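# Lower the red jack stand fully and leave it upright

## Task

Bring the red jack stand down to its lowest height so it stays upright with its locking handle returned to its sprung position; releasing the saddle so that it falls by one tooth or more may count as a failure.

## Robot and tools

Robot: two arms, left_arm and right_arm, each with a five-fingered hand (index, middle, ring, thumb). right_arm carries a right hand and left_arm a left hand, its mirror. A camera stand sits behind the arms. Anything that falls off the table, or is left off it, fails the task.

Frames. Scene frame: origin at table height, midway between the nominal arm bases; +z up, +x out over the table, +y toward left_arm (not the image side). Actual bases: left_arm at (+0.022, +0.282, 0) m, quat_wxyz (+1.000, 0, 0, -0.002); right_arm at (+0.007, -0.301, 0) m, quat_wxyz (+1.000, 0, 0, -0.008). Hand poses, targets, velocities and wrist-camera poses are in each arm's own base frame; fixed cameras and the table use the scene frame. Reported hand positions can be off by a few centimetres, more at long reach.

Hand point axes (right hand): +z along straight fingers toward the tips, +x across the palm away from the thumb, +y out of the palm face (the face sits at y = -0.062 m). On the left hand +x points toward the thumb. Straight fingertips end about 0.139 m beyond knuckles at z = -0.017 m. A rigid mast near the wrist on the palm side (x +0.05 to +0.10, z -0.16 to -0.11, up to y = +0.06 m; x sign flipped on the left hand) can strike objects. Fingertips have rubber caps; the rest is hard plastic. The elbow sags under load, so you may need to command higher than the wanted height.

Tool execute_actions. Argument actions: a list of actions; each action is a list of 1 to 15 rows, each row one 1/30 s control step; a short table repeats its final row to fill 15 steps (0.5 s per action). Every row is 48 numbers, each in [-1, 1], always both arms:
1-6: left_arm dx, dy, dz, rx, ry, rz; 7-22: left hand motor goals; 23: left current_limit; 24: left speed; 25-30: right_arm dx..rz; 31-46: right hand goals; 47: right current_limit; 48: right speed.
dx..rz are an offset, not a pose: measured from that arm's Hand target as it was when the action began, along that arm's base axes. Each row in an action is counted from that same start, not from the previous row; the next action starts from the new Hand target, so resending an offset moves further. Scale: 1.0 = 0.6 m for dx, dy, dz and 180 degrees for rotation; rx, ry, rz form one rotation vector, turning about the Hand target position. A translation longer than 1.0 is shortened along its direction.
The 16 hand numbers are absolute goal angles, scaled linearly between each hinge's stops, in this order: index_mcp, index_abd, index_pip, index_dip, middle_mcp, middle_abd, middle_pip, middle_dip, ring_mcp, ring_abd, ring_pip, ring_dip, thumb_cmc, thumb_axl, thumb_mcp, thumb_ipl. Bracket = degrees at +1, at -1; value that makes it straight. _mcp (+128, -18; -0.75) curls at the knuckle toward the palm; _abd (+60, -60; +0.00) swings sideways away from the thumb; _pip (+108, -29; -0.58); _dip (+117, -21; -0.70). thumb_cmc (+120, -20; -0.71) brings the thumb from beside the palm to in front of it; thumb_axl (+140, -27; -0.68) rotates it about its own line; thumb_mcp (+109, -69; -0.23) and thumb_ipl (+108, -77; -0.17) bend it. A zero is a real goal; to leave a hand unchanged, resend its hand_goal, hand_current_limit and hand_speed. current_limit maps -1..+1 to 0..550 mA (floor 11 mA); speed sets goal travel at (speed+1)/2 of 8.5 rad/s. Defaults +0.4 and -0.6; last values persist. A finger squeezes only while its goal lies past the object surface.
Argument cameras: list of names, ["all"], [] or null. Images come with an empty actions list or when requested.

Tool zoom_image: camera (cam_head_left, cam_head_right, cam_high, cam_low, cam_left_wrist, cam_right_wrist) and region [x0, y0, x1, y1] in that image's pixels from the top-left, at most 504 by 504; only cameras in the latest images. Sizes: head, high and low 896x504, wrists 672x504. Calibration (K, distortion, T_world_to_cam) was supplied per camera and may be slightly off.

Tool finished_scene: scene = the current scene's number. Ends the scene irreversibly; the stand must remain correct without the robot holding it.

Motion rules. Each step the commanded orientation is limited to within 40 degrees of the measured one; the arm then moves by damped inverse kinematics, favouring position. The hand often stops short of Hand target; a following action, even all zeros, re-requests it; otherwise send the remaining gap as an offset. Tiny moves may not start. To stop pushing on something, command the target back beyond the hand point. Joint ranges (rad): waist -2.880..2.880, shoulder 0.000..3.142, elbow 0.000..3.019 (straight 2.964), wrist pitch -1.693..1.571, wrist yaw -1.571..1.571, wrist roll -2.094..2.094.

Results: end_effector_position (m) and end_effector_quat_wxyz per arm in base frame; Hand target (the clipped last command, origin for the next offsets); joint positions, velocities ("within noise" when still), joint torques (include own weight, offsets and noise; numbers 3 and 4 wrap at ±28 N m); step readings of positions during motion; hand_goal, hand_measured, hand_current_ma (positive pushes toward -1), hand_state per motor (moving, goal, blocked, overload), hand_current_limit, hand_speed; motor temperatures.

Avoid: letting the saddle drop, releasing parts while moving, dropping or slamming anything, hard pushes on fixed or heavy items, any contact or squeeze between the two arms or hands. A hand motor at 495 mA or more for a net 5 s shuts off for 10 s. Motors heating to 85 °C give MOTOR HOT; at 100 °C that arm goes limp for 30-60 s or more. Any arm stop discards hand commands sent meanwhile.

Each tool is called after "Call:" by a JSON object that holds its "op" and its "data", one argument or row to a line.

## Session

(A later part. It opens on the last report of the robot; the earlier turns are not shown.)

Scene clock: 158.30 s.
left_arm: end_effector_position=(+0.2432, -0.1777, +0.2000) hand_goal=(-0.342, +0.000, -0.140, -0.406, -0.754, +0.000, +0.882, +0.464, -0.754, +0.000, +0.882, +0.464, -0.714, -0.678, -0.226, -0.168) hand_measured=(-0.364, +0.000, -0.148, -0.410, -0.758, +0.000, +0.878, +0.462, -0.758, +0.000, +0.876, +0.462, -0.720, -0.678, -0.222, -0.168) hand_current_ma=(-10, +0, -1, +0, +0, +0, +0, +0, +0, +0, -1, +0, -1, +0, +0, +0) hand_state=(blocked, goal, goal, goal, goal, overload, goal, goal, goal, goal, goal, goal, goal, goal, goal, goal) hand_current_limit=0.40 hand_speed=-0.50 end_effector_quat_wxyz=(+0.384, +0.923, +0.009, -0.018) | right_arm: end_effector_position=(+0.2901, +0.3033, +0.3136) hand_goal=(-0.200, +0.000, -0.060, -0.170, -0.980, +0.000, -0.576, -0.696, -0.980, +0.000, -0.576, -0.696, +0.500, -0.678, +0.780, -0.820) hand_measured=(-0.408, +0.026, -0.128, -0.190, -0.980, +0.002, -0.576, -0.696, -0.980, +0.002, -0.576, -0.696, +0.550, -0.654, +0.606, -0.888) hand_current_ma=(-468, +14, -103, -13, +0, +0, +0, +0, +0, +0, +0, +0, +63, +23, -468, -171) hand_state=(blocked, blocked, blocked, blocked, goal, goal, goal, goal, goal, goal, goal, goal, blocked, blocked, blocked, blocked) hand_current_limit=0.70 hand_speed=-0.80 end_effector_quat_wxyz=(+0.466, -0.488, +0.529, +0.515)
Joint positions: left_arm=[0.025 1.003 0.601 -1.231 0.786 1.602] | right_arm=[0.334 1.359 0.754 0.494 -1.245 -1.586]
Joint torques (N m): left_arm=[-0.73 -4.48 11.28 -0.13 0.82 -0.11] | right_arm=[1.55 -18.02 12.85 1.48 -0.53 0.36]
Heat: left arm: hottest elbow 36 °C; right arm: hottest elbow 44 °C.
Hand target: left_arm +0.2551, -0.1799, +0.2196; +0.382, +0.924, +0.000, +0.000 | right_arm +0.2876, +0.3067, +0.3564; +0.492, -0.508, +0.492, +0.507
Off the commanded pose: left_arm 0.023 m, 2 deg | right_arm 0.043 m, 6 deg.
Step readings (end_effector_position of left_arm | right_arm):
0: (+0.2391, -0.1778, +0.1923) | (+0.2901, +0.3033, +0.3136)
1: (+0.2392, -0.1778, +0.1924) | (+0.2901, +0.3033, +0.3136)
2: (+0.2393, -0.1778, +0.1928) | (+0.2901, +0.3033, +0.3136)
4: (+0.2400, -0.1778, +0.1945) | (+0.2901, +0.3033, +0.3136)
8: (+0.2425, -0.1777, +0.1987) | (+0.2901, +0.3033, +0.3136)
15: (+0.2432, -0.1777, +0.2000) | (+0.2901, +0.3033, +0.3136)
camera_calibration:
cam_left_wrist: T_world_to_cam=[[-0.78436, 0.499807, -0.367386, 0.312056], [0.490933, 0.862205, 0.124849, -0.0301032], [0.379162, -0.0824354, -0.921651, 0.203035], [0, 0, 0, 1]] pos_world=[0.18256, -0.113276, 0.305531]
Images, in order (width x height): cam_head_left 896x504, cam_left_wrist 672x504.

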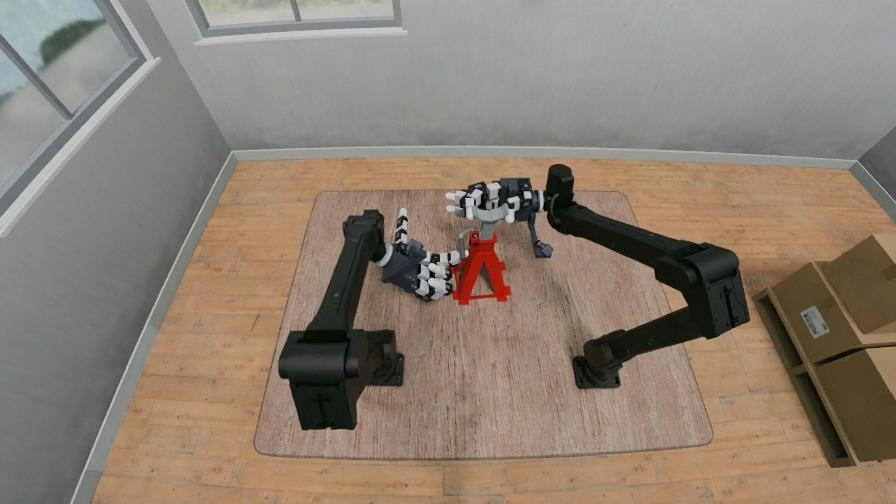

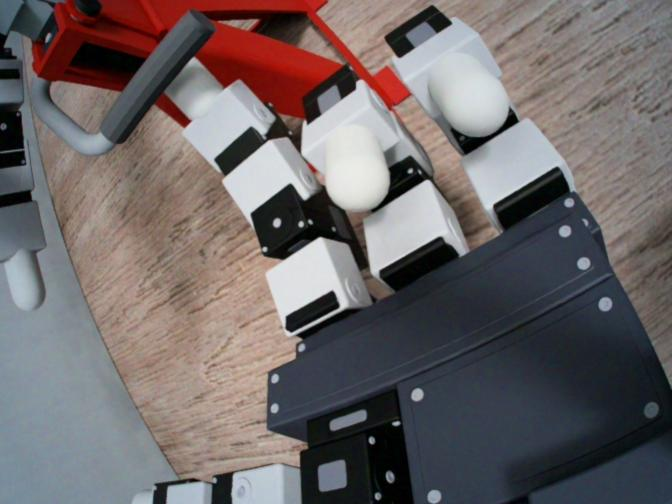

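Call:
{"op": "execute_actions", "data": {
  "actions": [
    [[0.004,0,0.008,0,0,0,-0.342,0,-0.139,-0.406,-0.754,0,0.883,0.464,-0.754,0,0.883,0.464,-0.714,-0.678,-0.226,-0.168,0.4,-0.5,0,0,0,0,0,0,-0.2,0,-0.06,-0.17,-0.98,0,-0.576,-0.696,-0.98,0,-0.576,-0.696,0.5,-0.678,0.78,-0.82,0.7,-0.8]]
  ],
  "cameras": ["cam_left_wrist","cam_head_left"]
}}

Call:
{"op": "zoom_image", "data": {
  "camera": "cam_left_wrist",
  "region": [0, 0, 300, 220]
}}

Call:
{"op": "zoom_image", "data": {
  "camera": "cam_head_left",
  "region": [400, 180, 540, 300]
}}

Scene clock: 160.17 s.
left_arm: end_effector_position=(+0.2454, -0.1777, +0.2049) hand_goal=(-0.342, +0.000, -0.140, -0.406, -0.754, +0.000, +0.882, +0.464, -0.754, +0.000, +0.882, +0.464, -0.714, -0.678, -0.226, -0.168) hand_measured=(-0.364, +0.000, -0.148, -0.410, -0.758, +0.000, +0.878, +0.462, -0.758, +0.000, +0.876, +0.462, -0.720, -0.678, -0.222, -0.168) hand_current_ma=(-10, +0, -1, +0, +0, +0, +0, +0, +0, +0, -1, +0, -1, +0, +0, +0) hand_state=(blocked, goal, goal, goal, goal, overload, goal, goal, goal, goal, goal, goal, goal, goal, goal, goal) hand_current_limit=0.40 hand_speed=-0.50 end_effector_quat_wxyz=(+0.384, +0.923, +0.009, -0.017) | right_arm: end_effector_position=(+0.2901, +0.3033, +0.3136) hand_goal=(-0.200, +0.000, -0.060, -0.170, -0.980, +0.000, -0.576, -0.696, -0.980, +0.000, -0.576, -0.696, +0.500, -0.678, +0.780, -0.820) hand_measured=(-0.408, +0.026, -0.128, -0.190, -0.980, +0.002, -0.576, -0.696, -0.980, +0.002, -0.576, -0.696, +0.550, -0.654, +0.606, -0.888) hand_current_ma=(-468, +14, -103, -13, +0, +0, +0, +0, +0, +0, +0, +0, +63, +23, -467, -171) hand_state=(blocked, blocked, blocked, blocked, goal, goal, goal, goal, goal, goal, goal, goal, blocked, blocked, blocked, blocked) hand_current_limit=0.70 hand_speed=-0.80 end_effector_quat_wxyz=(+0.466, -0.488, +0.529, +0.515)
Joint positions: left_arm=[0.025 1.003 0.615 -1.244 0.786 1.602] | right_arm=[0.334 1.359 0.754 0.494 -1.245 -1.586]
Joint torques (N m): left_arm=[-0.73 -4.31 11.38 -0.14 0.82 -0.11] | right_arm=[1.96 -18.02 12.59 1.24 -0.5 0.37]
Heat: left arm: hottest elbow 36 °C; right arm: hottest elbow 44 °C.
Hand target: left_arm +0.2575, -0.1799, +0.2244; +0.382, +0.924, +0.000, +0.000 | right_arm +0.2876, +0.3067, +0.3564; +0.492, -0.508, +0.492, +0.507
Off the commanded pose: left_arm 0.023 m, 2 deg | right_arm 0.043 m, 6 deg.
Step readings (end_effector_position of left_arm | right_arm):
0: (+0.2432, -0.1777, +0.2000) | (+0.2901, +0.3033, +0.3136)
1: (+0.2432, -0.1777, +0.2000) | (+0.2901, +0.3033, +0.3136)
2: (+0.2431, -0.1777, +0.2002) | (+0.2901, +0.3033, +0.3136)
4: (+0.2431, -0.1777, +0.2008) | (+0.2901, +0.3033, +0.3136)
8: (+0.2446, -0.1777, +0.2035) | (+0.2901, +0.3033, +0.3136)
15: (+0.2454, -0.1777, +0.2049) | (+0.2901, +0.3033, +0.3136)
camera_calibration:
cam_left_wrist: T_world_to_cam=[[-0.783778, 0.499819, -0.36861, 0.31561], [0.490704, 0.862208, 0.125728, -0.0320001], [0.380659, -0.0823352, -0.921043, 0.206251], [0, 0, 0, 1]] pos_world=[0.18456, -0.113176, 0.310326]
Images, in order (width x height): cam_head_left 896x504, cam_left_wrist 672x504.

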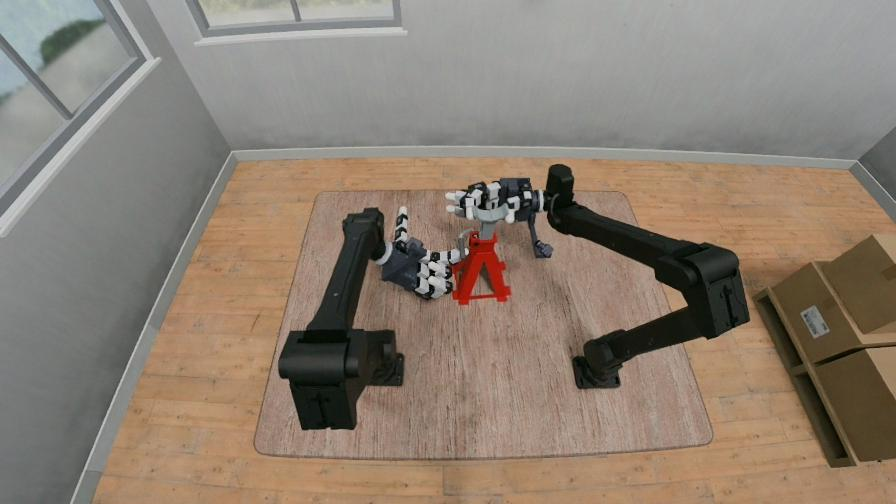

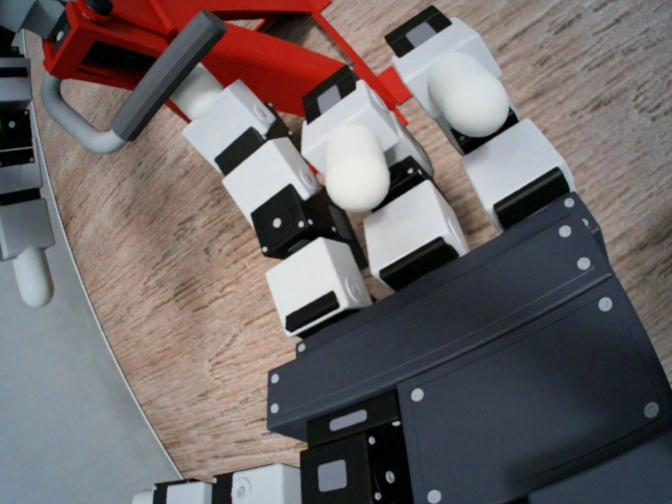

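Scaled by 1.680 from the camera's 672x504 image, which has a finer 960x720 frame.

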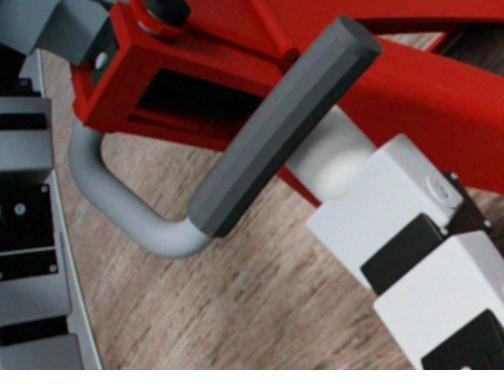

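Scaled by 3.600 from the camera's 896x504 image, which has a finer 1280x720 frame.

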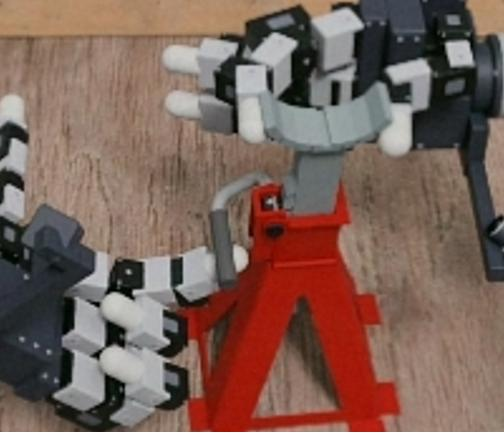

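Call:
{"op": "execute_actions", "data": {
  "actions": [
    [[0.002,0,0.008,0,0,0,-0.342,0,-0.139,-0.406,-0.754,0,0.883,0.464,-0.754,0,0.883,0.464,-0.714,-0.678,-0.226,-0.168,0.4,-0.5,0,0,0,0,0,0,-0.2,0,-0.06,-0.17,-0.98,0,-0.576,-0.696,-0.98,0,-0.576,-0.696,0.5,-0.678,0.78,-0.82,0.7,-0.8]]
  ],
  "cameras": ["cam_left_wrist","cam_head_left"]
}}

Call:
{"op": "zoom_image", "data": {
  "camera": "cam_left_wrist",
  "region": [0, 0, 300, 220]
}}

Call:
{"op": "zoom_image", "data": {
  "camera": "cam_head_left",
  "region": [400, 180, 540, 300]
}}

Scene clock: 162.53 s.
left_arm: end_effector_position=(+0.2464, -0.1776, +0.2081) hand_goal=(-0.342, +0.000, -0.140, -0.406, -0.754, +0.000, +0.882, +0.464, -0.754, +0.000, +0.882, +0.464, -0.714, -0.678, -0.226, -0.168) hand_measured=(-0.364, +0.000, -0.148, -0.410, -0.758, +0.000, +0.878, +0.462, -0.758, +0.000, +0.876, +0.462, -0.720, -0.678, -0.222, -0.168) hand_current_ma=(-10, +0, -1, +0, +0, +0, +0, +0, +0, +0, -1, +0, -1, +0, +0, +0) hand_state=(blocked, goal, goal, goal, goal, overload, goal, goal, goal, goal, goal, goal, goal, goal, goal, goal) hand_current_limit=0.40 hand_speed=-0.50 end_effector_quat_wxyz=(+0.383, +0.923, +0.011, -0.019) | right_arm: end_effector_position=(+0.2901, +0.3033, +0.3136) hand_goal=(-0.200, +0.000, -0.060, -0.170, -0.980, +0.000, -0.576, -0.696, -0.980, +0.000, -0.576, -0.696, +0.500, -0.678, +0.780, -0.820) hand_measured=(-0.408, +0.026, -0.128, -0.190, -0.980, +0.002, -0.576, -0.696, -0.980, +0.002, -0.576, -0.696, +0.550, -0.654, +0.606, -0.888) hand_current_ma=(-468, +14, -103, -13, +0, +0, +0, +0, +0, +0, +0, +0, +63, +23, -467, -171) hand_state=(blocked, blocked, blocked, blocked, goal, goal, goal, goal, goal, goal, goal, goal, blocked, blocked, blocked, blocked) hand_current_limit=0.70 hand_speed=-0.80 end_effector_quat_wxyz=(+0.466, -0.488, +0.529, +0.515)
Joint positions: left_arm=[0.025 1.003 0.625 -1.257 0.786 1.6] | right_arm=[0.334 1.359 0.754 0.494 -1.245 -1.586]
Joint torques (N m): left_arm=[-0.73 -4.54 11.59 -0.16 0.86 -0.09] | right_arm=[1.79 -18.32 12.82 1.4 -0.48 0.4]
Motor temperatures (°C): left_arm=[25 27 36 23 30 20] | right_arm=[24 25 45 22 25 23]
Heat: left arm: hottest elbow 36 °C; right arm: hottest elbow 45 °C.
Hand target: left_arm +0.2587, -0.1799, +0.2292; +0.383, +0.924, +0.000, +0.000 | right_arm +0.2876, +0.3067, +0.3564; +0.492, -0.508, +0.492, +0.508
Off the commanded pose: left_arm 0.025 m, 3 deg | right_arm 0.043 m, 6 deg.
Step readings (end_effector_position of left_arm | right_arm):
0: (+0.2454, -0.1777, +0.2049) | (+0.2901, +0.3033, +0.3136)
1: (+0.2454, -0.1777, +0.2049) | (+0.2901, +0.3033, +0.3136)
2: (+0.2452, -0.1777, +0.2049) | (+0.2901, +0.3033, +0.3136)
4: (+0.2452, -0.1777, +0.2057) | (+0.2901, +0.3033, +0.3136)
8: (+0.2463, -0.1776, +0.2080) | (+0.2901, +0.3033, +0.3136)
15: (+0.2464, -0.1776, +0.2081) | (+0.2901, +0.3033, +0.3136)
camera_calibration:
cam_left_wrist: T_world_to_cam=[[-0.7861, 0.499273, -0.36438, 0.317097], [0.490453, 0.862619, 0.123874, -0.0323648], [0.376168, -0.0813332, -0.922975, 0.210502], [0, 0, 0, 1]] pos_world=[0.185959, -0.113279, 0.313841]
Images, in order (width x height): cam_head_left 896x504, cam_left_wrist 672x504.

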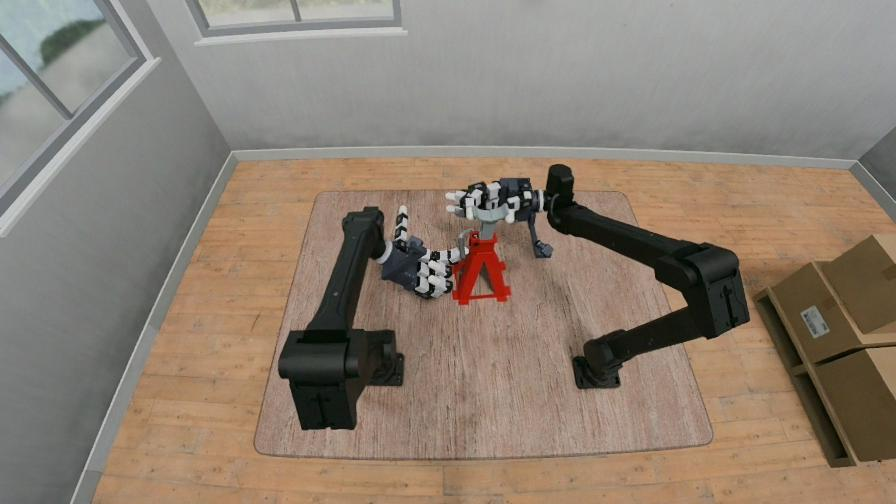

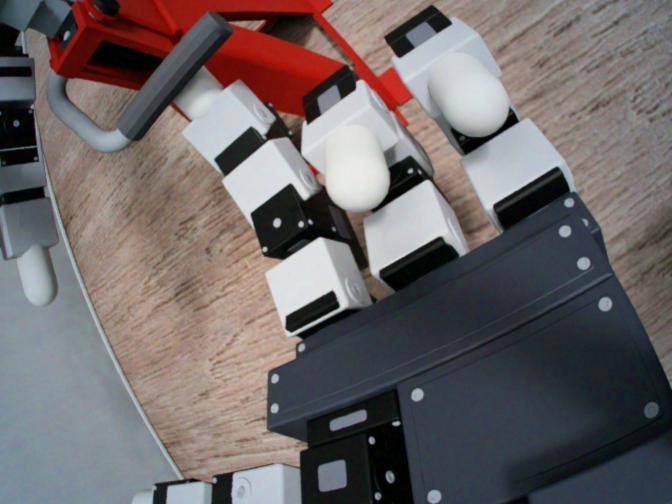

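Scaled by 1.680 from the camera's 672x504 image, which has a finer 960x720 frame.

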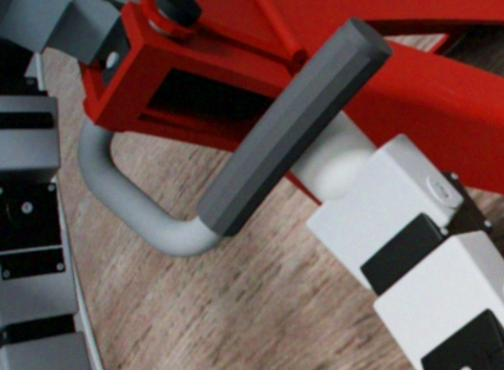

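Scaled by 3.600 from the camera's 896x504 image, which has a finer 1280x720 frame.

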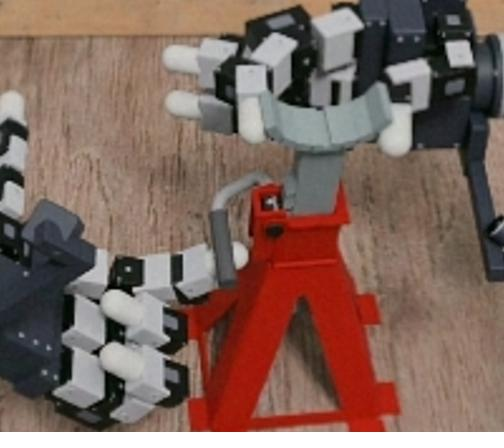

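Call:
{"op": "execute_actions", "data": {
  "actions": [
    [[0.0,0.006,0.01,0,0,0,-0.342,0,-0.139,-0.406,-0.754,0,0.883,0.464,-0.754,0,0.883,0.464,-0.714,-0.678,-0.226,-0.168,0.6,-0.5,0,0,0,0,0,0,-0.2,0,-0.06,-0.17,-0.98,0,-0.576,-0.696,-0.98,0,-0.576,-0.696,0.5,-0.678,0.78,-0.82,0.7,-0.8]]
  ],
  "cameras": ["cam_left_wrist","cam_head_left"]
}}

Call:
{"op": "zoom_image", "data": {
  "camera": "cam_left_wrist",
  "region": [0, 0, 300, 220]
}}

Call:
{"op": "zoom_image", "data": {
  "camera": "cam_head_left",
  "region": [400, 180, 540, 300]
}}

Scene clock: 165.00 s.
left_arm: end_effector_position=(+0.2455, -0.1773, +0.2113) hand_goal=(-0.342, +0.000, -0.140, -0.406, -0.754, +0.000, +0.882, +0.464, -0.754, +0.000, +0.882, +0.464, -0.714, -0.678, -0.226, -0.168) hand_measured=(-0.374, -0.006, -0.156, -0.410, -0.758, +0.000, +0.878, +0.462, -0.758, +0.000, +0.876, +0.462, -0.720, -0.678, -0.222, -0.168) hand_current_ma=(-21, -1, -5, +0, +0, +0, +0, +0, +0, +0, -1, +0, -1, +0, +0, +0) hand_state=(blocked, goal, goal, goal, goal, overload, goal, goal, goal, goal, goal, goal, goal, goal, goal, goal) hand_current_limit=0.60 hand_speed=-0.50 end_effector_quat_wxyz=(+0.381, +0.924, +0.014, -0.028) | right_arm: end_effector_position=(+0.2900, +0.3033, +0.3136) hand_goal=(-0.200, +0.000, -0.060, -0.170, -0.980, +0.000, -0.576, -0.696, -0.980, +0.000, -0.576, -0.696, +0.500, -0.678, +0.780, -0.820) hand_measured=(-0.408, +0.026, -0.128, -0.190, -0.980, +0.002, -0.576, -0.696, -0.980, +0.002, -0.576, -0.696, +0.550, -0.654, +0.606, -0.888) hand_current_ma=(-467, +14, -104, -13, +0, +0, +0, +0, +0, +0, +0, +0, +63, +23, -467, -171) hand_state=(blocked, blocked, blocked, blocked, goal, goal, goal, goal, goal, goal, goal, goal, blocked, blocked, blocked, blocked) hand_current_limit=0.70 hand_speed=-0.80 end_effector_quat_wxyz=(+0.466, -0.488, +0.528, +0.515)
Joint positions: left_arm=[0.025 1.003 0.637 -1.286 0.781 1.6] | right_arm=[0.334 1.358 0.754 0.494 -1.245 -1.586]
Joint torques (N m): left_arm=[0.38 -4.78 11.78 -0.16 0.95 0.09] | right_arm=[1.61 -18.26 12.72 1.46 -0.48 0.37]
Heat: left arm: hottest elbow 37 °C; right arm: hottest elbow 45 °C.
Hand target: left_arm +0.2587, -0.1763, +0.2352; +0.383, +0.924, +0.000, +0.000 | right_arm +0.2876, +0.3066, +0.3564; +0.492, -0.508, +0.492, +0.508
Off the commanded pose: left_arm 0.027 m, 4 deg | right_arm 0.043 m, 6 deg.
Step readings (end_effector_position of left_arm | right_arm):
0: (+0.2463, -0.1776, +0.2081) | (+0.2901, +0.3033, +0.3136)
1: (+0.2463, -0.1776, +0.2081) | (+0.2901, +0.3033, +0.3136)
2: (+0.2461, -0.1776, +0.2082) | (+0.2901, +0.3033, +0.3135)
4: (+0.2458, -0.1775, +0.2092) | (+0.2901, +0.3033, +0.3135)
8: (+0.2458, -0.1774, +0.2108) | (+0.2901, +0.3033, +0.3135)
15: (+0.2456, -0.1774, +0.2114) | (+0.2900, +0.3033, +0.3136)
camera_calibration:
cam_left_wrist: T_world_to_cam=[[-0.792247, 0.500866, -0.348537, 0.315957], [0.492858, 0.862009, 0.118454, -0.0321762], [0.359771, -0.0779346, -0.92978, 0.219905], [0, 0, 0, 1]] pos_world=[0.187059, -0.113378, 0.318397]
Images, in order (width x height): cam_head_left 896x504, cam_left_wrist 672x504.

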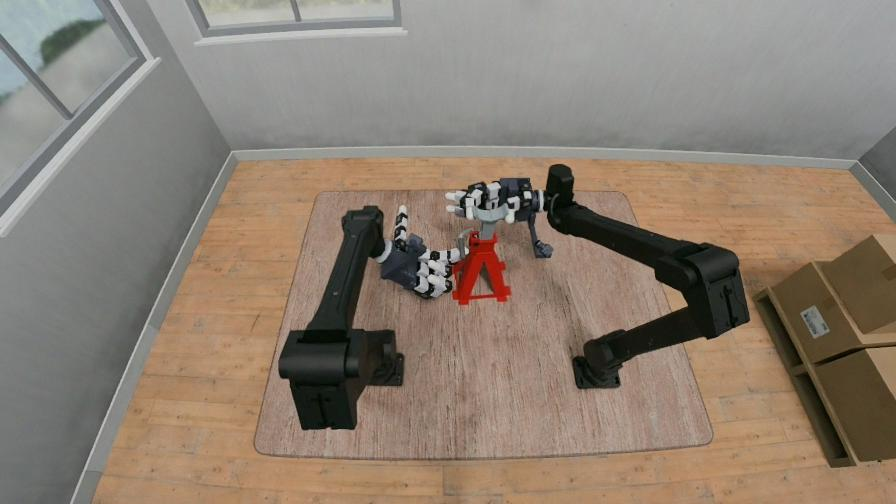

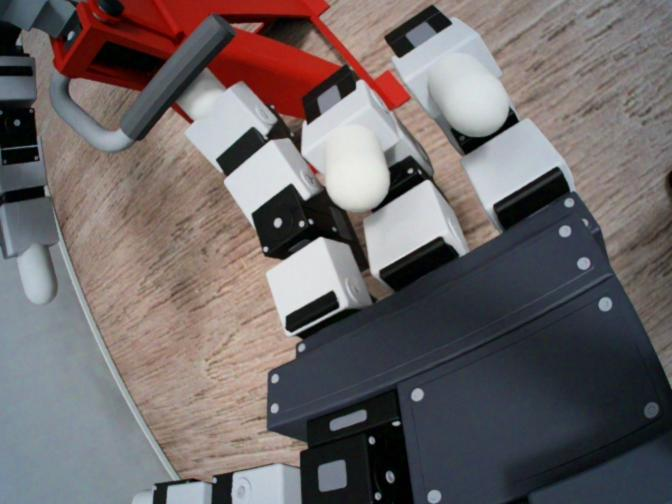

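Scaled by 1.680 from the camera's 672x504 image, which has a finer 960x720 frame.

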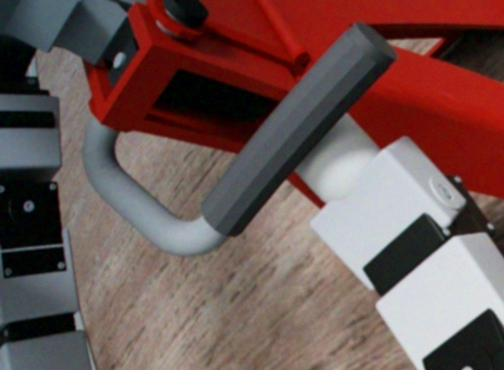

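Scaled by 3.600 from the camera's 896x504 image, which has a finer 1280x720 frame.

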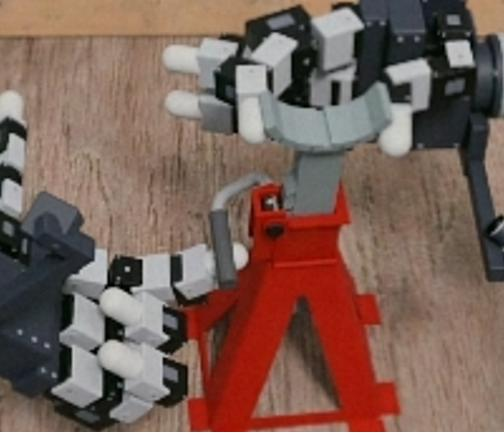

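Call:
{"op": "execute_actions", "data": {
  "actions": [
    [[-0.022,0.049,-0.06,0,0,0,-0.342,0,-0.139,-0.406,-0.754,0,0.883,0.464,-0.754,0,0.883,0.464,-0.714,-0.678,-0.5,-0.168,0.6,-0.5,0,0,0,0,0,0,-0.2,0,-0.06,-0.17,-0.98,0,-0.576,-0.696,-0.98,0,-0.576,-0.696,0.5,-0.678,0.78,-0.82,0.7,-0.8]],
    [[-0.06,0.01,0.03,0,0,0,-0.754,0,-0.576,0.5,-0.754,0,0.883,0.464,-0.754,0,0.883,0.464,-0.714,-0.678,-0.9,-0.168,0.6,-0.3,0,0,0,0,0,0,-0.2,0,-0.06,-0.17,-0.98,0,-0.576,-0.696,-0.98,0,-0.576,-0.696,0.5,-0.678,0.78,-0.82,0.7,-0.8]],
    [[-0.05,0,0.03,0,0,0,-0.754,0,-0.576,0.68,-0.754,0,0.883,0.464,-0.754,0,0.883,0.464,-0.714,-0.678,-0.9,-0.168,0.6,-0.3,0,0,0,0,0,0,-0.2,0,-0.06,-0.17,-0.98,0,-0.576,-0.696,-0.98,0,-0.576,-0.696,0.5,-0.678,0.78,-0.82,0.7,-0.8]]
  ],
  "cameras": ["cam_left_wrist","cam_head_left"]
}}

Scene clock: 180.90 s.
left_arm: end_effector_position=(+0.1807, -0.1430, +0.2344) hand_goal=(-0.754, +0.000, -0.576, +0.680, -0.754, +0.000, +0.882, +0.464, -0.754, +0.000, +0.882, +0.464, -0.714, -0.678, -0.900, -0.168) hand_measured=(-0.760, -0.002, -0.574, +0.676, -0.758, +0.000, +0.878, +0.462, -0.758, +0.000, +0.876, +0.462, -0.716, -0.678, -0.896, -0.166) hand_current_ma=(-1, +0, +0, +0, +0, +0, +0, +0, +0, +0, -1, +0, +0, +0, +1, +0) hand_state=(goal, goal, goal, goal, goal, overload, goal, goal, goal, goal, goal, goal, goal, goal, goal, goal) hand_current_limit=0.60 hand_speed=-0.30 end_effector_quat_wxyz=(+0.383, +0.924, +0.000, +0.000) | right_arm: end_effector_position=(+0.2901, +0.3033, +0.3136) hand_goal=(-0.200, +0.000, -0.060, -0.170, -0.980, +0.000, -0.576, -0.696, -0.980, +0.000, -0.576, -0.696, +0.500, -0.678, +0.780, -0.820) hand_measured=(-0.408, +0.026, -0.130, -0.190, -0.980, +0.002, -0.576, -0.696, -0.980, +0.002, -0.576, -0.696, +0.550, -0.654, +0.608, -0.888) hand_current_ma=(-468, +14, -105, -13, +0, +0, +0, +0, +0, +0, +0, +0, +63, +23, -468, -171) hand_state=(blocked, blocked, blocked, blocked, goal, goal, goal, goal, goal, goal, goal, goal, blocked, blocked, blocked, blocked) hand_current_limit=0.70 hand_speed=-0.80 end_effector_quat_wxyz=(+0.466, -0.488, +0.528, +0.515)
Joint positions: left_arm=[0.25 0.803 0.588 -1.599 0.755 1.918] | right_arm=[0.334 1.358 0.754 0.494 -1.245 -1.587]
Joint torques (N m): left_arm=[0.85 -1.26 7.84 -0.49 0.69 0.09] | right_arm=[2.08 -18.43 12.74 1.39 -0.5 0.4]
Heat: left arm: hottest elbow 38 °C; right arm: hottest elbow 46 °C.
Hand target: left_arm +0.1794, -0.1410, +0.2352; +0.383, +0.924, +0.000, +0.000 | right_arm +0.2876, +0.3067, +0.3564; +0.492, -0.508, +0.492, +0.507
Off the commanded pose: left_arm 0.003 m, 0 deg | right_arm 0.043 m, 6 deg.
led back after a hold (left arm): the arm was led back toward your command in small steps, so it may still be short of it.
Step readings (end_effector_position of left_arm | right_arm):
0: (+0.2455, -0.1773, +0.2113) | (+0.2900, +0.3033, +0.3136)
1: (+0.2455, -0.1772, +0.2113) | (+0.2900, +0.3033, +0.3136)
2: (+0.2459, -0.1758, +0.2112) | (+0.2900, +0.3033, +0.3136)
4: (+0.2473, -0.1697, +0.2107) | (+0.2901, +0.3033, +0.3136)
8: (+0.2511, -0.1539, +0.2060) | (+0.2901, +0.3033, +0.3136)
15: (+0.2482, -0.1492, +0.2009) | (+0.2901, +0.3033, +0.3136)
16: (+0.2474, -0.1492, +0.2008) | (+0.2901, +0.3033, +0.3136)
17: (+0.2457, -0.1491, +0.2013) | (+0.2901, +0.3033, +0.3136)
19: (+0.2380, -0.1489, +0.2036) | (+0.2901, +0.3033, +0.3136)
23: (+0.2210, -0.1478, +0.2102) | (+0.2901, +0.3033, +0.3136)
30: (+0.2127, -0.1439, +0.2152) | (+0.2901, +0.3033, +0.3136)
31: (+0.2123, -0.1435, +0.2153) | (+0.2901, +0.3033, +0.3136) HELD (not all sent) left_arm
32: (+0.2119, -0.1433, +0.2154) | (+0.2901, +0.3033, +0.3136)
34: (+0.2098, -0.1433, +0.2165) | (+0.2901, +0.3033, +0.3136)
38: (+0.1966, -0.1455, +0.2250) | (+0.2901, +0.3033, +0.3136)
45: (+0.1833, -0.1443, +0.2338) | (+0.2901, +0.3033, +0.3136)
HELD (not all sent) left_arm: step 31.
pose unreachable (left arm): on one or more control steps of this call, first in action 2 (counted from 0), this arm could not follow its commanded pose, so it was not sent that pose on those steps. It may still have moved: this result reports where it is.
cause: moving toward the commanded pose would bring two parts of the arm too close to each other (joints 5 (wrist yaw) and 6 (wrist roll) lie between them).
camera_calibration:
cam_left_wrist: T_world_to_cam=[[-0.766704, 0.5037, -0.39806, 0.262782], [0.488735, 0.859983, 0.146857, -0.0387652], [0.416297, -0.0819505, -0.905528, 0.250916], [0, 0, 0, 1]] pos_world=[0.115967, -0.0784634, 0.337507]
Images, in order (width x height): cam_head_left 896x504, cam_left_wrist 672x504.

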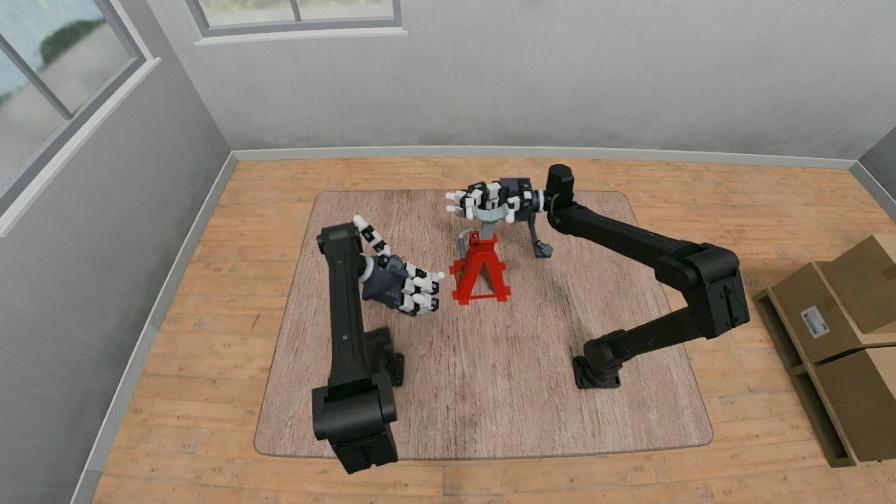

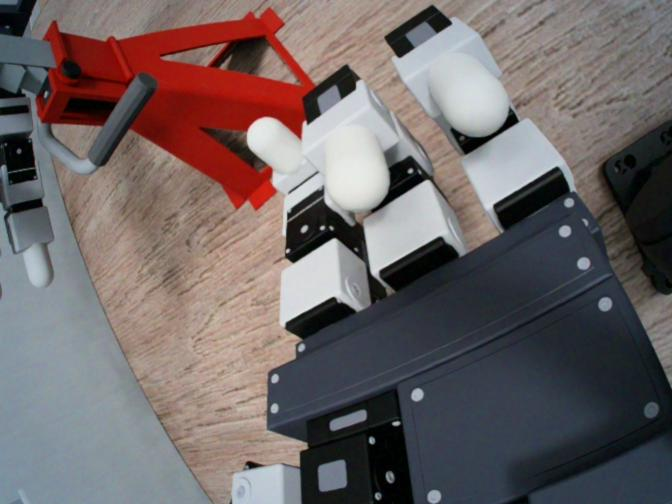

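Call:
{"op": "execute_actions", "data": {
  "actions": []
}}

Scene clock: 185.50 s.
left_arm: end_effector_position=(+0.1806, -0.1430, +0.2344) hand_goal=(-0.754, +0.000, -0.576, +0.680, -0.754, +0.000, +0.882, +0.464, -0.754, +0.000, +0.882, +0.464, -0.714, -0.678, -0.900, -0.168) hand_measured=(-0.760, -0.002, -0.574, +0.676, -0.758, +0.000, +0.878, +0.462, -0.758, +0.000, +0.876, +0.462, -0.716, -0.678, -0.896, -0.166) hand_current_ma=(-1, +0, +0, +0, +0, +0, +0, +0, +0, +0, -1, +0, +0, +0, +1, +0) hand_state=(goal, goal, goal, goal, goal, overload, goal, goal, goal, goal, goal, goal, goal, goal, goal, goal) hand_current_limit=0.60 hand_speed=-0.30 end_effector_quat_wxyz=(+0.383, +0.924, -0.001, +0.000) | right_arm: end_effector_position=(+0.2901, +0.3033, +0.3136) hand_goal=(-0.200, +0.000, -0.060, -0.170, -0.980, +0.000, -0.576, -0.696, -0.980, +0.000, -0.576, -0.696, +0.500, -0.678, +0.780, -0.820) hand_measured=(-0.408, +0.026, -0.130, -0.190, -0.980, +0.002, -0.576, -0.696, -0.980, +0.002, -0.576, -0.696, +0.550, -0.654, +0.608, -0.888) hand_current_ma=(-468, +14, -105, -13, +0, +0, +0, +0, +0, +0, +0, +0, +63, +23, -467, -171) hand_state=(blocked, blocked, blocked, blocked, goal, goal, goal, goal, goal, goal, goal, goal, blocked, blocked, blocked, blocked) hand_current_limit=0.70 hand_speed=-0.80 end_effector_quat_wxyz=(+0.466, -0.488, +0.528, +0.515)
Joint positions: left_arm=[0.25 0.803 0.588 -1.599 0.755 1.919] | right_arm=[0.334 1.358 0.754 0.494 -1.245 -1.587]
Joint velocities: within noise
Joint torques (N m): left_arm=[0.85 -1.2 7.84 -0.51 0.69 0.06] | right_arm=[1.44 -18.2 12.72 1.47 -0.53 0.38]
Motor temperatures (°C): left_arm=[25 27 37 22 30 20] | right_arm=[24 25 47 22 25 23]
Heat: left arm: hottest elbow 37 °C; right arm: hottest elbow 47 °C.
Hand target: left_arm +0.1794, -0.1410, +0.2352; +0.383, +0.924, +0.000, +0.000 | right_arm +0.2876, +0.3067, +0.3564; +0.492, -0.508, +0.492, +0.507
Off the commanded pose: left_arm 0.003 m, 0 deg | right_arm 0.043 m, 6 deg.
camera_calibration:
cam_left_wrist: T_world_to_cam=[[-0.766171, 0.504143, -0.398525, 0.262794], [0.489127, 0.859703, 0.147189, -0.0388826], [0.416818, -0.0821571, -0.90527, 0.250701], [0, 0, 0, 1]] pos_world=[0.115867, -0.0784616, 0.337405]
cam_right_wrist: T_world_to_cam=[[-0.58546, 0.00900797, 0.810651, -0.0573593], [0.596557, -0.672312, 0.43831, -0.145024], [0.548959, 0.740213, 0.388238, -0.376458], [0, 0, 0, 1]] pos_world=[0.259594, 0.181674, 0.25622]

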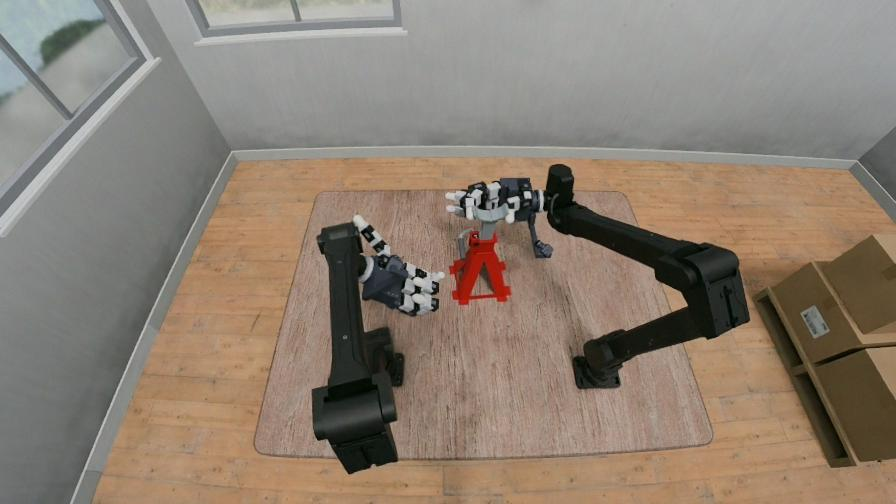

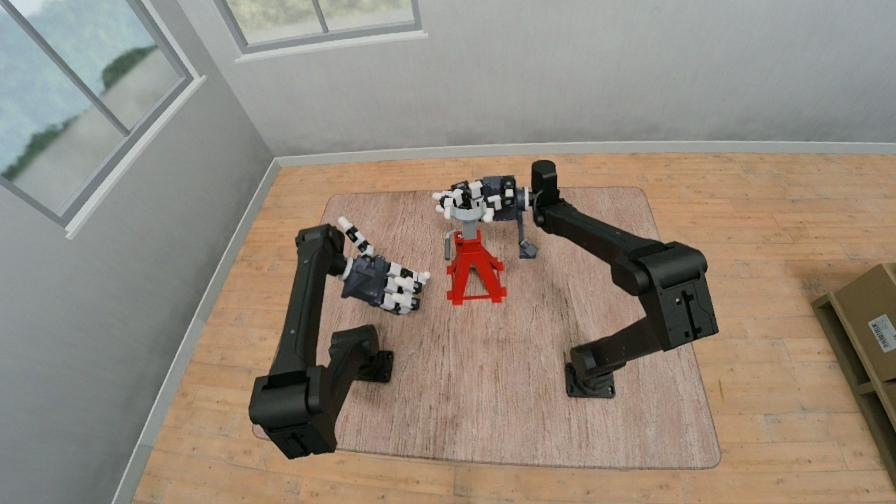

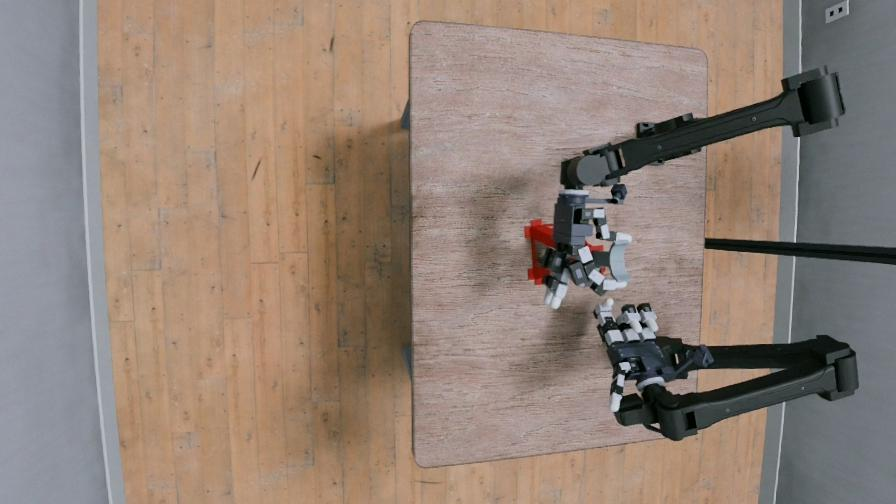

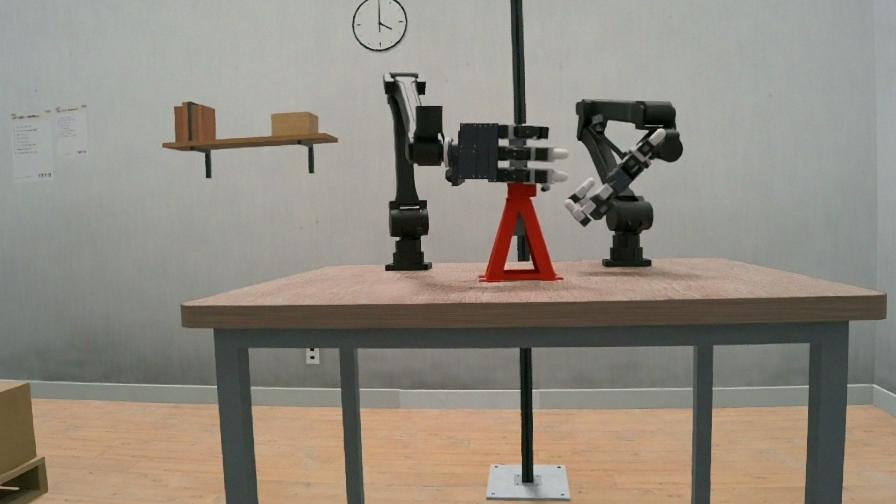

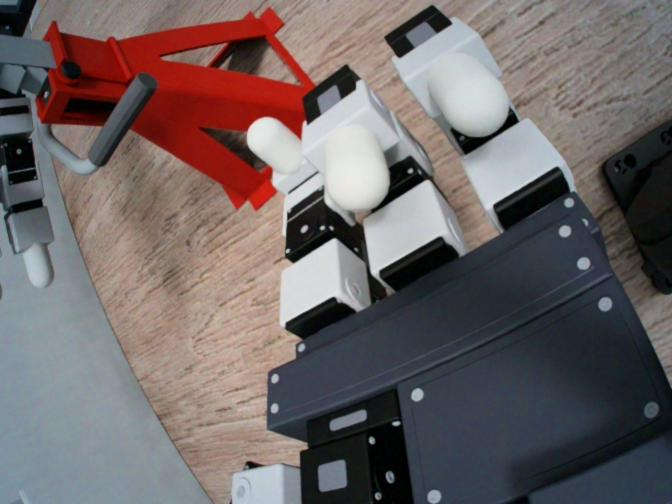

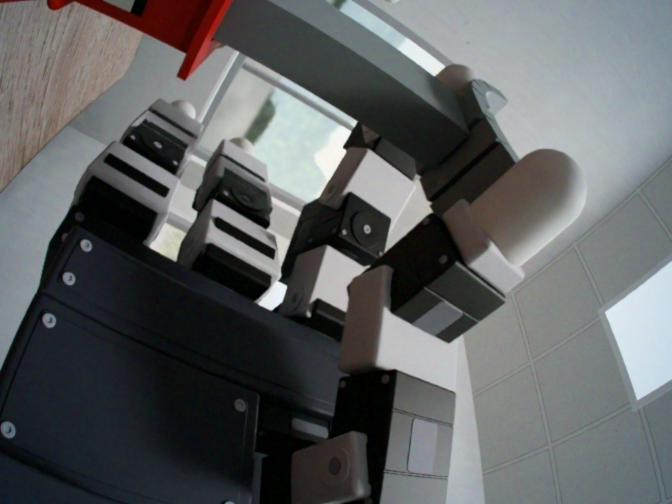

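Call:
{"op": "execute_actions", "data": {
  "actions": [
    [[0.002,-0.03,0.025,0,0,0,-0.754,0,-0.576,0.68,-0.754,0,0.882,0.464,-0.754,0,0.882,0.464,-0.714,-0.678,-0.9,-0.168,0.6,-0.3,0,0,0,0,0,0,-0.2,0,-0.06,-0.17,-0.98,0,-0.576,-0.696,-0.98,0,-0.576,-0.696,0.5,-0.678,0.78,-0.82,0.7,-0.8],[0.003,-0.058,0.05,0,0,0,-0.754,0,-0.576,0.68,-0.754,0,0.882,0.464,-0.754,0,0.882,0.464,-0.714,-0.678,-0.9,-0.168,0.6,-0.3,0,0,0,0,0,0,-0.2,0,-0.06,-0.17,-0.98,0,-0.576,-0.696,-0.98,0,-0.576,-0.696,0.5,-0.678,0.78,-0.82,0.7,-0.8]]
  ],
  "cameras": []
}}

Call:
{"op": "execute_actions", "data": {
  "actions": [
    [[0.0,-0.03,0.01,0,0,0,-0.754,0,-0.576,0.68,-0.754,0,0.882,0.464,-0.754,0,0.882,0.464,-0.714,-0.678,-0.9,-0.168,0.6,-0.3,0,0,0,0,0,0,-0.2,0,-0.06,-0.17,-0.98,0,-0.576,-0.696,-0.98,0,-0.576,-0.696,0.5,-0.678,0.78,-0.82,0.7,-0.8],[0.0,-0.058,0.02,0,0,0,-0.754,0,-0.576,0.68,-0.754,0,0.882,0.464,-0.754,0,0.882,0.464,-0.714,-0.678,-0.9,-0.168,0.6,-0.3,0,0,0,0,0,0,-0.2,0,-0.06,-0.17,-0.98,0,-0.576,-0.696,-0.98,0,-0.576,-0.696,0.5,-0.678,0.78,-0.82,0.7,-0.8]]
  ],
  "cameras": ["cam_left_wrist"]
}}

Scene clock: 194.17 s.
left_arm: end_effector_position=(+0.1806, -0.1430, +0.2344) hand_goal=(-0.754, +0.000, -0.576, +0.680, -0.754, +0.000, +0.882, +0.464, -0.754, +0.000, +0.882, +0.464, -0.714, -0.678, -0.900, -0.168) hand_measured=(-0.760, -0.002, -0.574, +0.676, -0.758, +0.000, +0.878, +0.462, -0.758, +0.000, +0.876, +0.462, -0.716, -0.678, -0.896, -0.166) hand_current_ma=(-1, +0, +0, +0, +0, +0, +0, +0, +0, +0, -1, +0, +0, +0, +1, +0) hand_state=(goal, goal, goal, goal, goal, overload, goal, goal, goal, goal, goal, goal, goal, goal, goal, goal) hand_current_limit=0.60 hand_speed=-0.30 end_effector_quat_wxyz=(+0.383, +0.924, -0.001, +0.000) | right_arm: end_effector_position=(+0.2901, +0.3033, +0.3136) hand_goal=(-0.200, +0.000, -0.060, -0.170, -0.980, +0.000, -0.576, -0.696, -0.980, +0.000, -0.576, -0.696, +0.500, -0.678, +0.780, -0.820) hand_measured=(-0.408, +0.026, -0.130, -0.190, -0.980, +0.002, -0.576, -0.696, -0.980, +0.002, -0.576, -0.696, +0.550, -0.654, +0.608, -0.888) hand_current_ma=(-468, +14, -105, -13, +0, +0, +0, +0, +0, +0, +0, +0, +63, +23, -467, -171) hand_state=(blocked, blocked, blocked, blocked, goal, goal, goal, goal, goal, goal, goal, goal, blocked, blocked, blocked, blocked) hand_current_limit=0.70 hand_speed=-0.80 end_effector_quat_wxyz=(+0.466, -0.488, +0.528, +0.515)
Joint positions: left_arm=[0.25 0.803 0.588 -1.599 0.755 1.919] | right_arm=[0.334 1.358 0.754 0.494 -1.245 -1.587]
Joint torques (N m): left_arm=[0.03 -1.08 7.75 -0.1 0.77 -0.03] | right_arm=[1.85 -17.79 12.63 1.32 -0.5 0.37]
Heat: left arm: hottest elbow 36 °C; right arm: hottest elbow 47 °C.
Hand target: left_arm +0.1806, -0.1430, +0.2344; +0.383, +0.924, -0.001, +0.000 (last step not sent: back at the drive's target) | right_arm +0.2876, +0.3067, +0.3564; +0.492, -0.508, +0.492, +0.507
Off the commanded pose: left_arm 0.045 m, 0 deg | right_arm 0.043 m, 6 deg.
Step readings (end_effector_position of left_arm | right_arm):
0: (+0.1806, -0.1430, +0.2344) | (+0.2901, +0.3033, +0.3136)
1: (+0.1806, -0.1430, +0.2344) | (+0.2901, +0.3033, +0.3136) HELD (not all sent) left_arm
2: (+0.1806, -0.1430, +0.2344) | (+0.2901, +0.3033, +0.3136) HELD (not all sent) left_arm
4: (+0.1806, -0.1430, +0.2344) | (+0.2901, +0.3033, +0.3136) HELD (not all sent) left_arm
8: (+0.1806, -0.1430, +0.2344) | (+0.2901, +0.3033, +0.3136) HELD (not all sent) left_arm
15: (+0.1806, -0.1430, +0.2344) | (+0.2901, +0.3033, +0.3136) HELD (not all sent) left_arm
HELD (not all sent) left_arm: steps 1 to 15.
pose unreachable (left arm): on one or more control steps of this call, first in action 0 (counted from 0), this arm could not follow its commanded pose, so it was not sent that pose on those steps. It may still have moved: this result reports where it is.
cause: moving toward the commanded pose would bring two parts of the arm too close to each other (joints 5 (wrist yaw) and 6 (wrist roll) lie between them).
No camera images: "cameras" was empty.

Scene clock: 194.87 s.
left_arm: end_effector_position=(+0.1806, -0.1430, +0.2344) hand_goal=(-0.754, +0.000, -0.576, +0.680, -0.754, +0.000, +0.882, +0.464, -0.754, +0.000, +0.882, +0.464, -0.714, -0.678, -0.900, -0.168) hand_measured=(-0.760, -0.002, -0.574, +0.676, -0.758, +0.000, +0.878, +0.462, -0.758, +0.000, +0.876, +0.462, -0.716, -0.678, -0.896, -0.166) hand_current_ma=(-1, +0, +0, +0, +0, +0, +0, +0, +0, +0, -1, +0, +0, +0, +1, +0) hand_state=(goal, goal, goal, goal, goal, overload, goal, goal, goal, goal, goal, goal, goal, goal, goal, goal) hand_current_limit=0.60 hand_speed=-0.30 end_effector_quat_wxyz=(+0.383, +0.924, -0.001, +0.000) | right_arm: end_effector_position=(+0.2901, +0.3033, +0.3136) hand_goal=(-0.200, +0.000, -0.060, -0.170, -0.980, +0.000, -0.576, -0.696, -0.980, +0.000, -0.576, -0.696, +0.500, -0.678, +0.780, -0.820) hand_measured=(-0.408, +0.026, -0.130, -0.190, -0.980, +0.002, -0.576, -0.696, -0.980, +0.002, -0.576, -0.696, +0.550, -0.654, +0.608, -0.888) hand_current_ma=(-468, +14, -105, -13, +0, +0, +0, +0, +0, +0, +0, +0, +63, +23, -468, -171) hand_state=(blocked, blocked, blocked, blocked, goal, goal, goal, goal, goal, goal, goal, goal, blocked, blocked, blocked, blocked) hand_current_limit=0.70 hand_speed=-0.80 end_effector_quat_wxyz=(+0.466, -0.488, +0.528, +0.515)
Joint positions: left_arm=[0.25 0.803 0.588 -1.599 0.755 1.919] | right_arm=[0.334 1.358 0.754 0.494 -1.245 -1.587]
Joint torques (N m): left_arm=[0.03 -1.08 7.75 -0.12 0.77 -0.03] | right_arm=[1.26 -17.96 12.71 1.35 -0.53 0.34]
Heat: left arm: hottest elbow 36 °C; right arm: hottest elbow 47 °C.
Hand target: left_arm +0.1806, -0.1430, +0.2344; +0.383, +0.924, -0.001, +0.000 (last step not sent: back at the drive's target) | right_arm +0.2876, +0.3067, +0.3564; +0.492, -0.508, +0.492, +0.507
Off the commanded pose: left_arm 0.037 m, 0 deg | right_arm 0.043 m, 6 deg.
Step readings (end_effector_position of left_arm | right_arm):
0: (+0.1806, -0.1430, +0.2344) | (+0.2901, +0.3033, +0.3136)
1: (+0.1806, -0.1430, +0.2344) | (+0.2901, +0.3033, +0.3136) HELD (not all sent) left_arm
2: (+0.1806, -0.1430, +0.2344) | (+0.2901, +0.3033, +0.3136) HELD (not all sent) left_arm
4: (+0.1806, -0.1430, +0.2344) | (+0.2901, +0.3033, +0.3136) HELD (not all sent) left_arm
8: (+0.1806, -0.1430, +0.2344) | (+0.2901, +0.3033, +0.3136) HELD (not all sent) left_arm
15: (+0.1806, -0.1430, +0.2344) | (+0.2901, +0.3033, +0.3136) HELD (not all sent) left_arm
HELD (not all sent) left_arm: steps 1 to 15.
pose unreachable (left arm): on one or more control steps of this call, first in action 0 (counted from 0), this arm could not follow its commanded pose, so it was not sent that pose on those steps. It may still have moved: this result reports where it is.
cause: moving toward the commanded pose would bring two parts of the arm too close to each other (joints 5 (wrist yaw) and 6 (wrist roll) lie between them).
camera_calibration:
cam_left_wrist: T_world_to_cam=[[-0.766171, 0.504143, -0.398525, 0.262794], [0.489127, 0.859703, 0.147189, -0.0388826], [0.416818, -0.0821571, -0.90527, 0.250701], [0, 0, 0, 1]] pos_world=[0.115867, -0.0784616, 0.337405]
Images, in order (width x height): cam_left_wrist 672x504.

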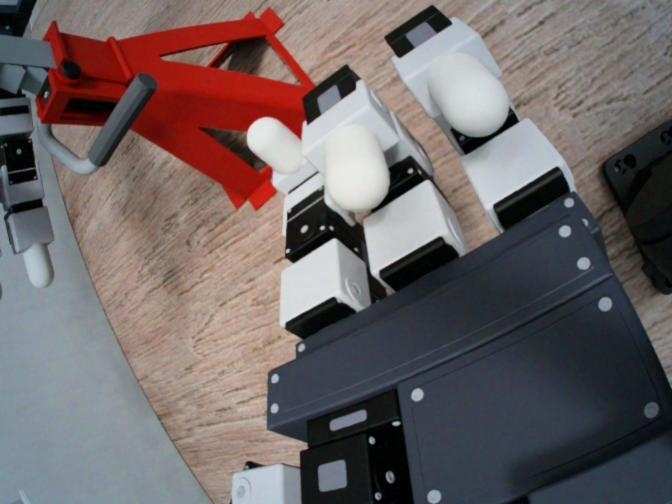

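Call:
{"op": "execute_actions", "data": {
  "actions": [
    [[0.03,-0.02,0.0,0,0,0,-0.754,0,-0.576,0.68,-0.754,0,0.882,0.464,-0.754,0,0.882,0.464,-0.714,-0.678,-0.9,-0.168,0.6,-0.3,0,0,0,0,0,0,-0.2,0,-0.06,-0.17,-0.98,0,-0.576,-0.696,-0.98,0,-0.576,-0.696,0.5,-0.678,0.78,-0.82,0.7,-0.8]]
  ],
  "cameras": []
}}

Scene clock: 197.00 s.
left_arm: end_effector_position=(+0.1806, -0.1430, +0.2344) hand_goal=(-0.754, +0.000, -0.576, +0.680, -0.754, +0.000, +0.882, +0.464, -0.754, +0.000, +0.882, +0.464, -0.714, -0.678, -0.900, -0.168) hand_measured=(-0.760, -0.002, -0.574, +0.676, -0.758, +0.000, +0.878, +0.462, -0.758, +0.000, +0.876, +0.462, -0.716, -0.678, -0.896, -0.166) hand_current_ma=(-1, +0, +0, +0, +0, +0, +0, +0, +0, +0, -1, +0, +0, +0, +1, +0) hand_state=(goal, goal, goal, goal, goal, overload, goal, goal, goal, goal, goal, goal, goal, goal, goal, goal) hand_current_limit=0.60 hand_speed=-0.30 end_effector_quat_wxyz=(+0.383, +0.924, -0.001, +0.000) | right_arm: end_effector_position=(+0.2901, +0.3033, +0.3136) hand_goal=(-0.200, +0.000, -0.060, -0.170, -0.980, +0.000, -0.576, -0.696, -0.980, +0.000, -0.576, -0.696, +0.500, -0.678, +0.780, -0.820) hand_measured=(-0.408, +0.026, -0.130, -0.190, -0.980, +0.002, -0.576, -0.696, -0.980, +0.002, -0.576, -0.696, +0.550, -0.654, +0.608, -0.888) hand_current_ma=(-468, +14, -105, -13, +0, +0, +0, +0, +0, +0, +0, +0, +63, +23, -468, -171) hand_state=(blocked, blocked, blocked, blocked, goal, goal, goal, goal, goal, goal, goal, goal, blocked, blocked, blocked, blocked) hand_current_limit=0.70 hand_speed=-0.80 end_effector_quat_wxyz=(+0.466, -0.488, +0.528, +0.515)
Joint positions: left_arm=[0.25 0.803 0.588 -1.599 0.755 1.919] | right_arm=[0.334 1.358 0.754 0.494 -1.245 -1.587]
Joint torques (N m): left_arm=[0.03 -1.08 7.76 -0.12 0.77 -0.04] | right_arm=[1.67 -18.02 12.67 1.31 -0.56 0.37]
Heat: left arm: hottest elbow 36 °C; right arm: hottest elbow 47 °C.
Hand target: left_arm +0.1806, -0.1430, +0.2344; +0.383, +0.924, -0.001, +0.000 (last step not sent: back at the drive's target) | right_arm +0.2876, +0.3067, +0.3564; +0.492, -0.508, +0.492, +0.507
Off the commanded pose: left_arm 0.022 m, 0 deg | right_arm 0.043 m, 6 deg.
Step readings (end_effector_position of left_arm | right_arm):
0: (+0.1806, -0.1430, +0.2344) | (+0.2901, +0.3033, +0.3136)
1: (+0.1806, -0.1430, +0.2344) | (+0.2901, +0.3033, +0.3136) HELD (not all sent) left_arm
2: (+0.1806, -0.1430, +0.2344) | (+0.2901, +0.3033, +0.3136) HELD (not all sent) left_arm
4: (+0.1806, -0.1430, +0.2344) | (+0.2901, +0.3033, +0.3136) HELD (not all sent) left_arm
8: (+0.1806, -0.1430, +0.2344) | (+0.2901, +0.3033, +0.3136) HELD (not all sent) left_arm
15: (+0.1806, -0.1430, +0.2344) | (+0.2901, +0.3033, +0.3136) HELD (not all sent) left_arm
HELD (not all sent) left_arm: steps 1 to 15.
pose unreachable (left arm): on one or more control steps of this call, first in action 0 (counted from 0), this arm could not follow its commanded pose, so it was not sent that pose on those steps. It may still have moved: this result reports where it is.
cause: moving toward the commanded pose would bring two parts of the arm too close to each other (joints 5 (wrist yaw) and 6 (wrist roll) lie between them).
No camera images: "cameras" was empty.


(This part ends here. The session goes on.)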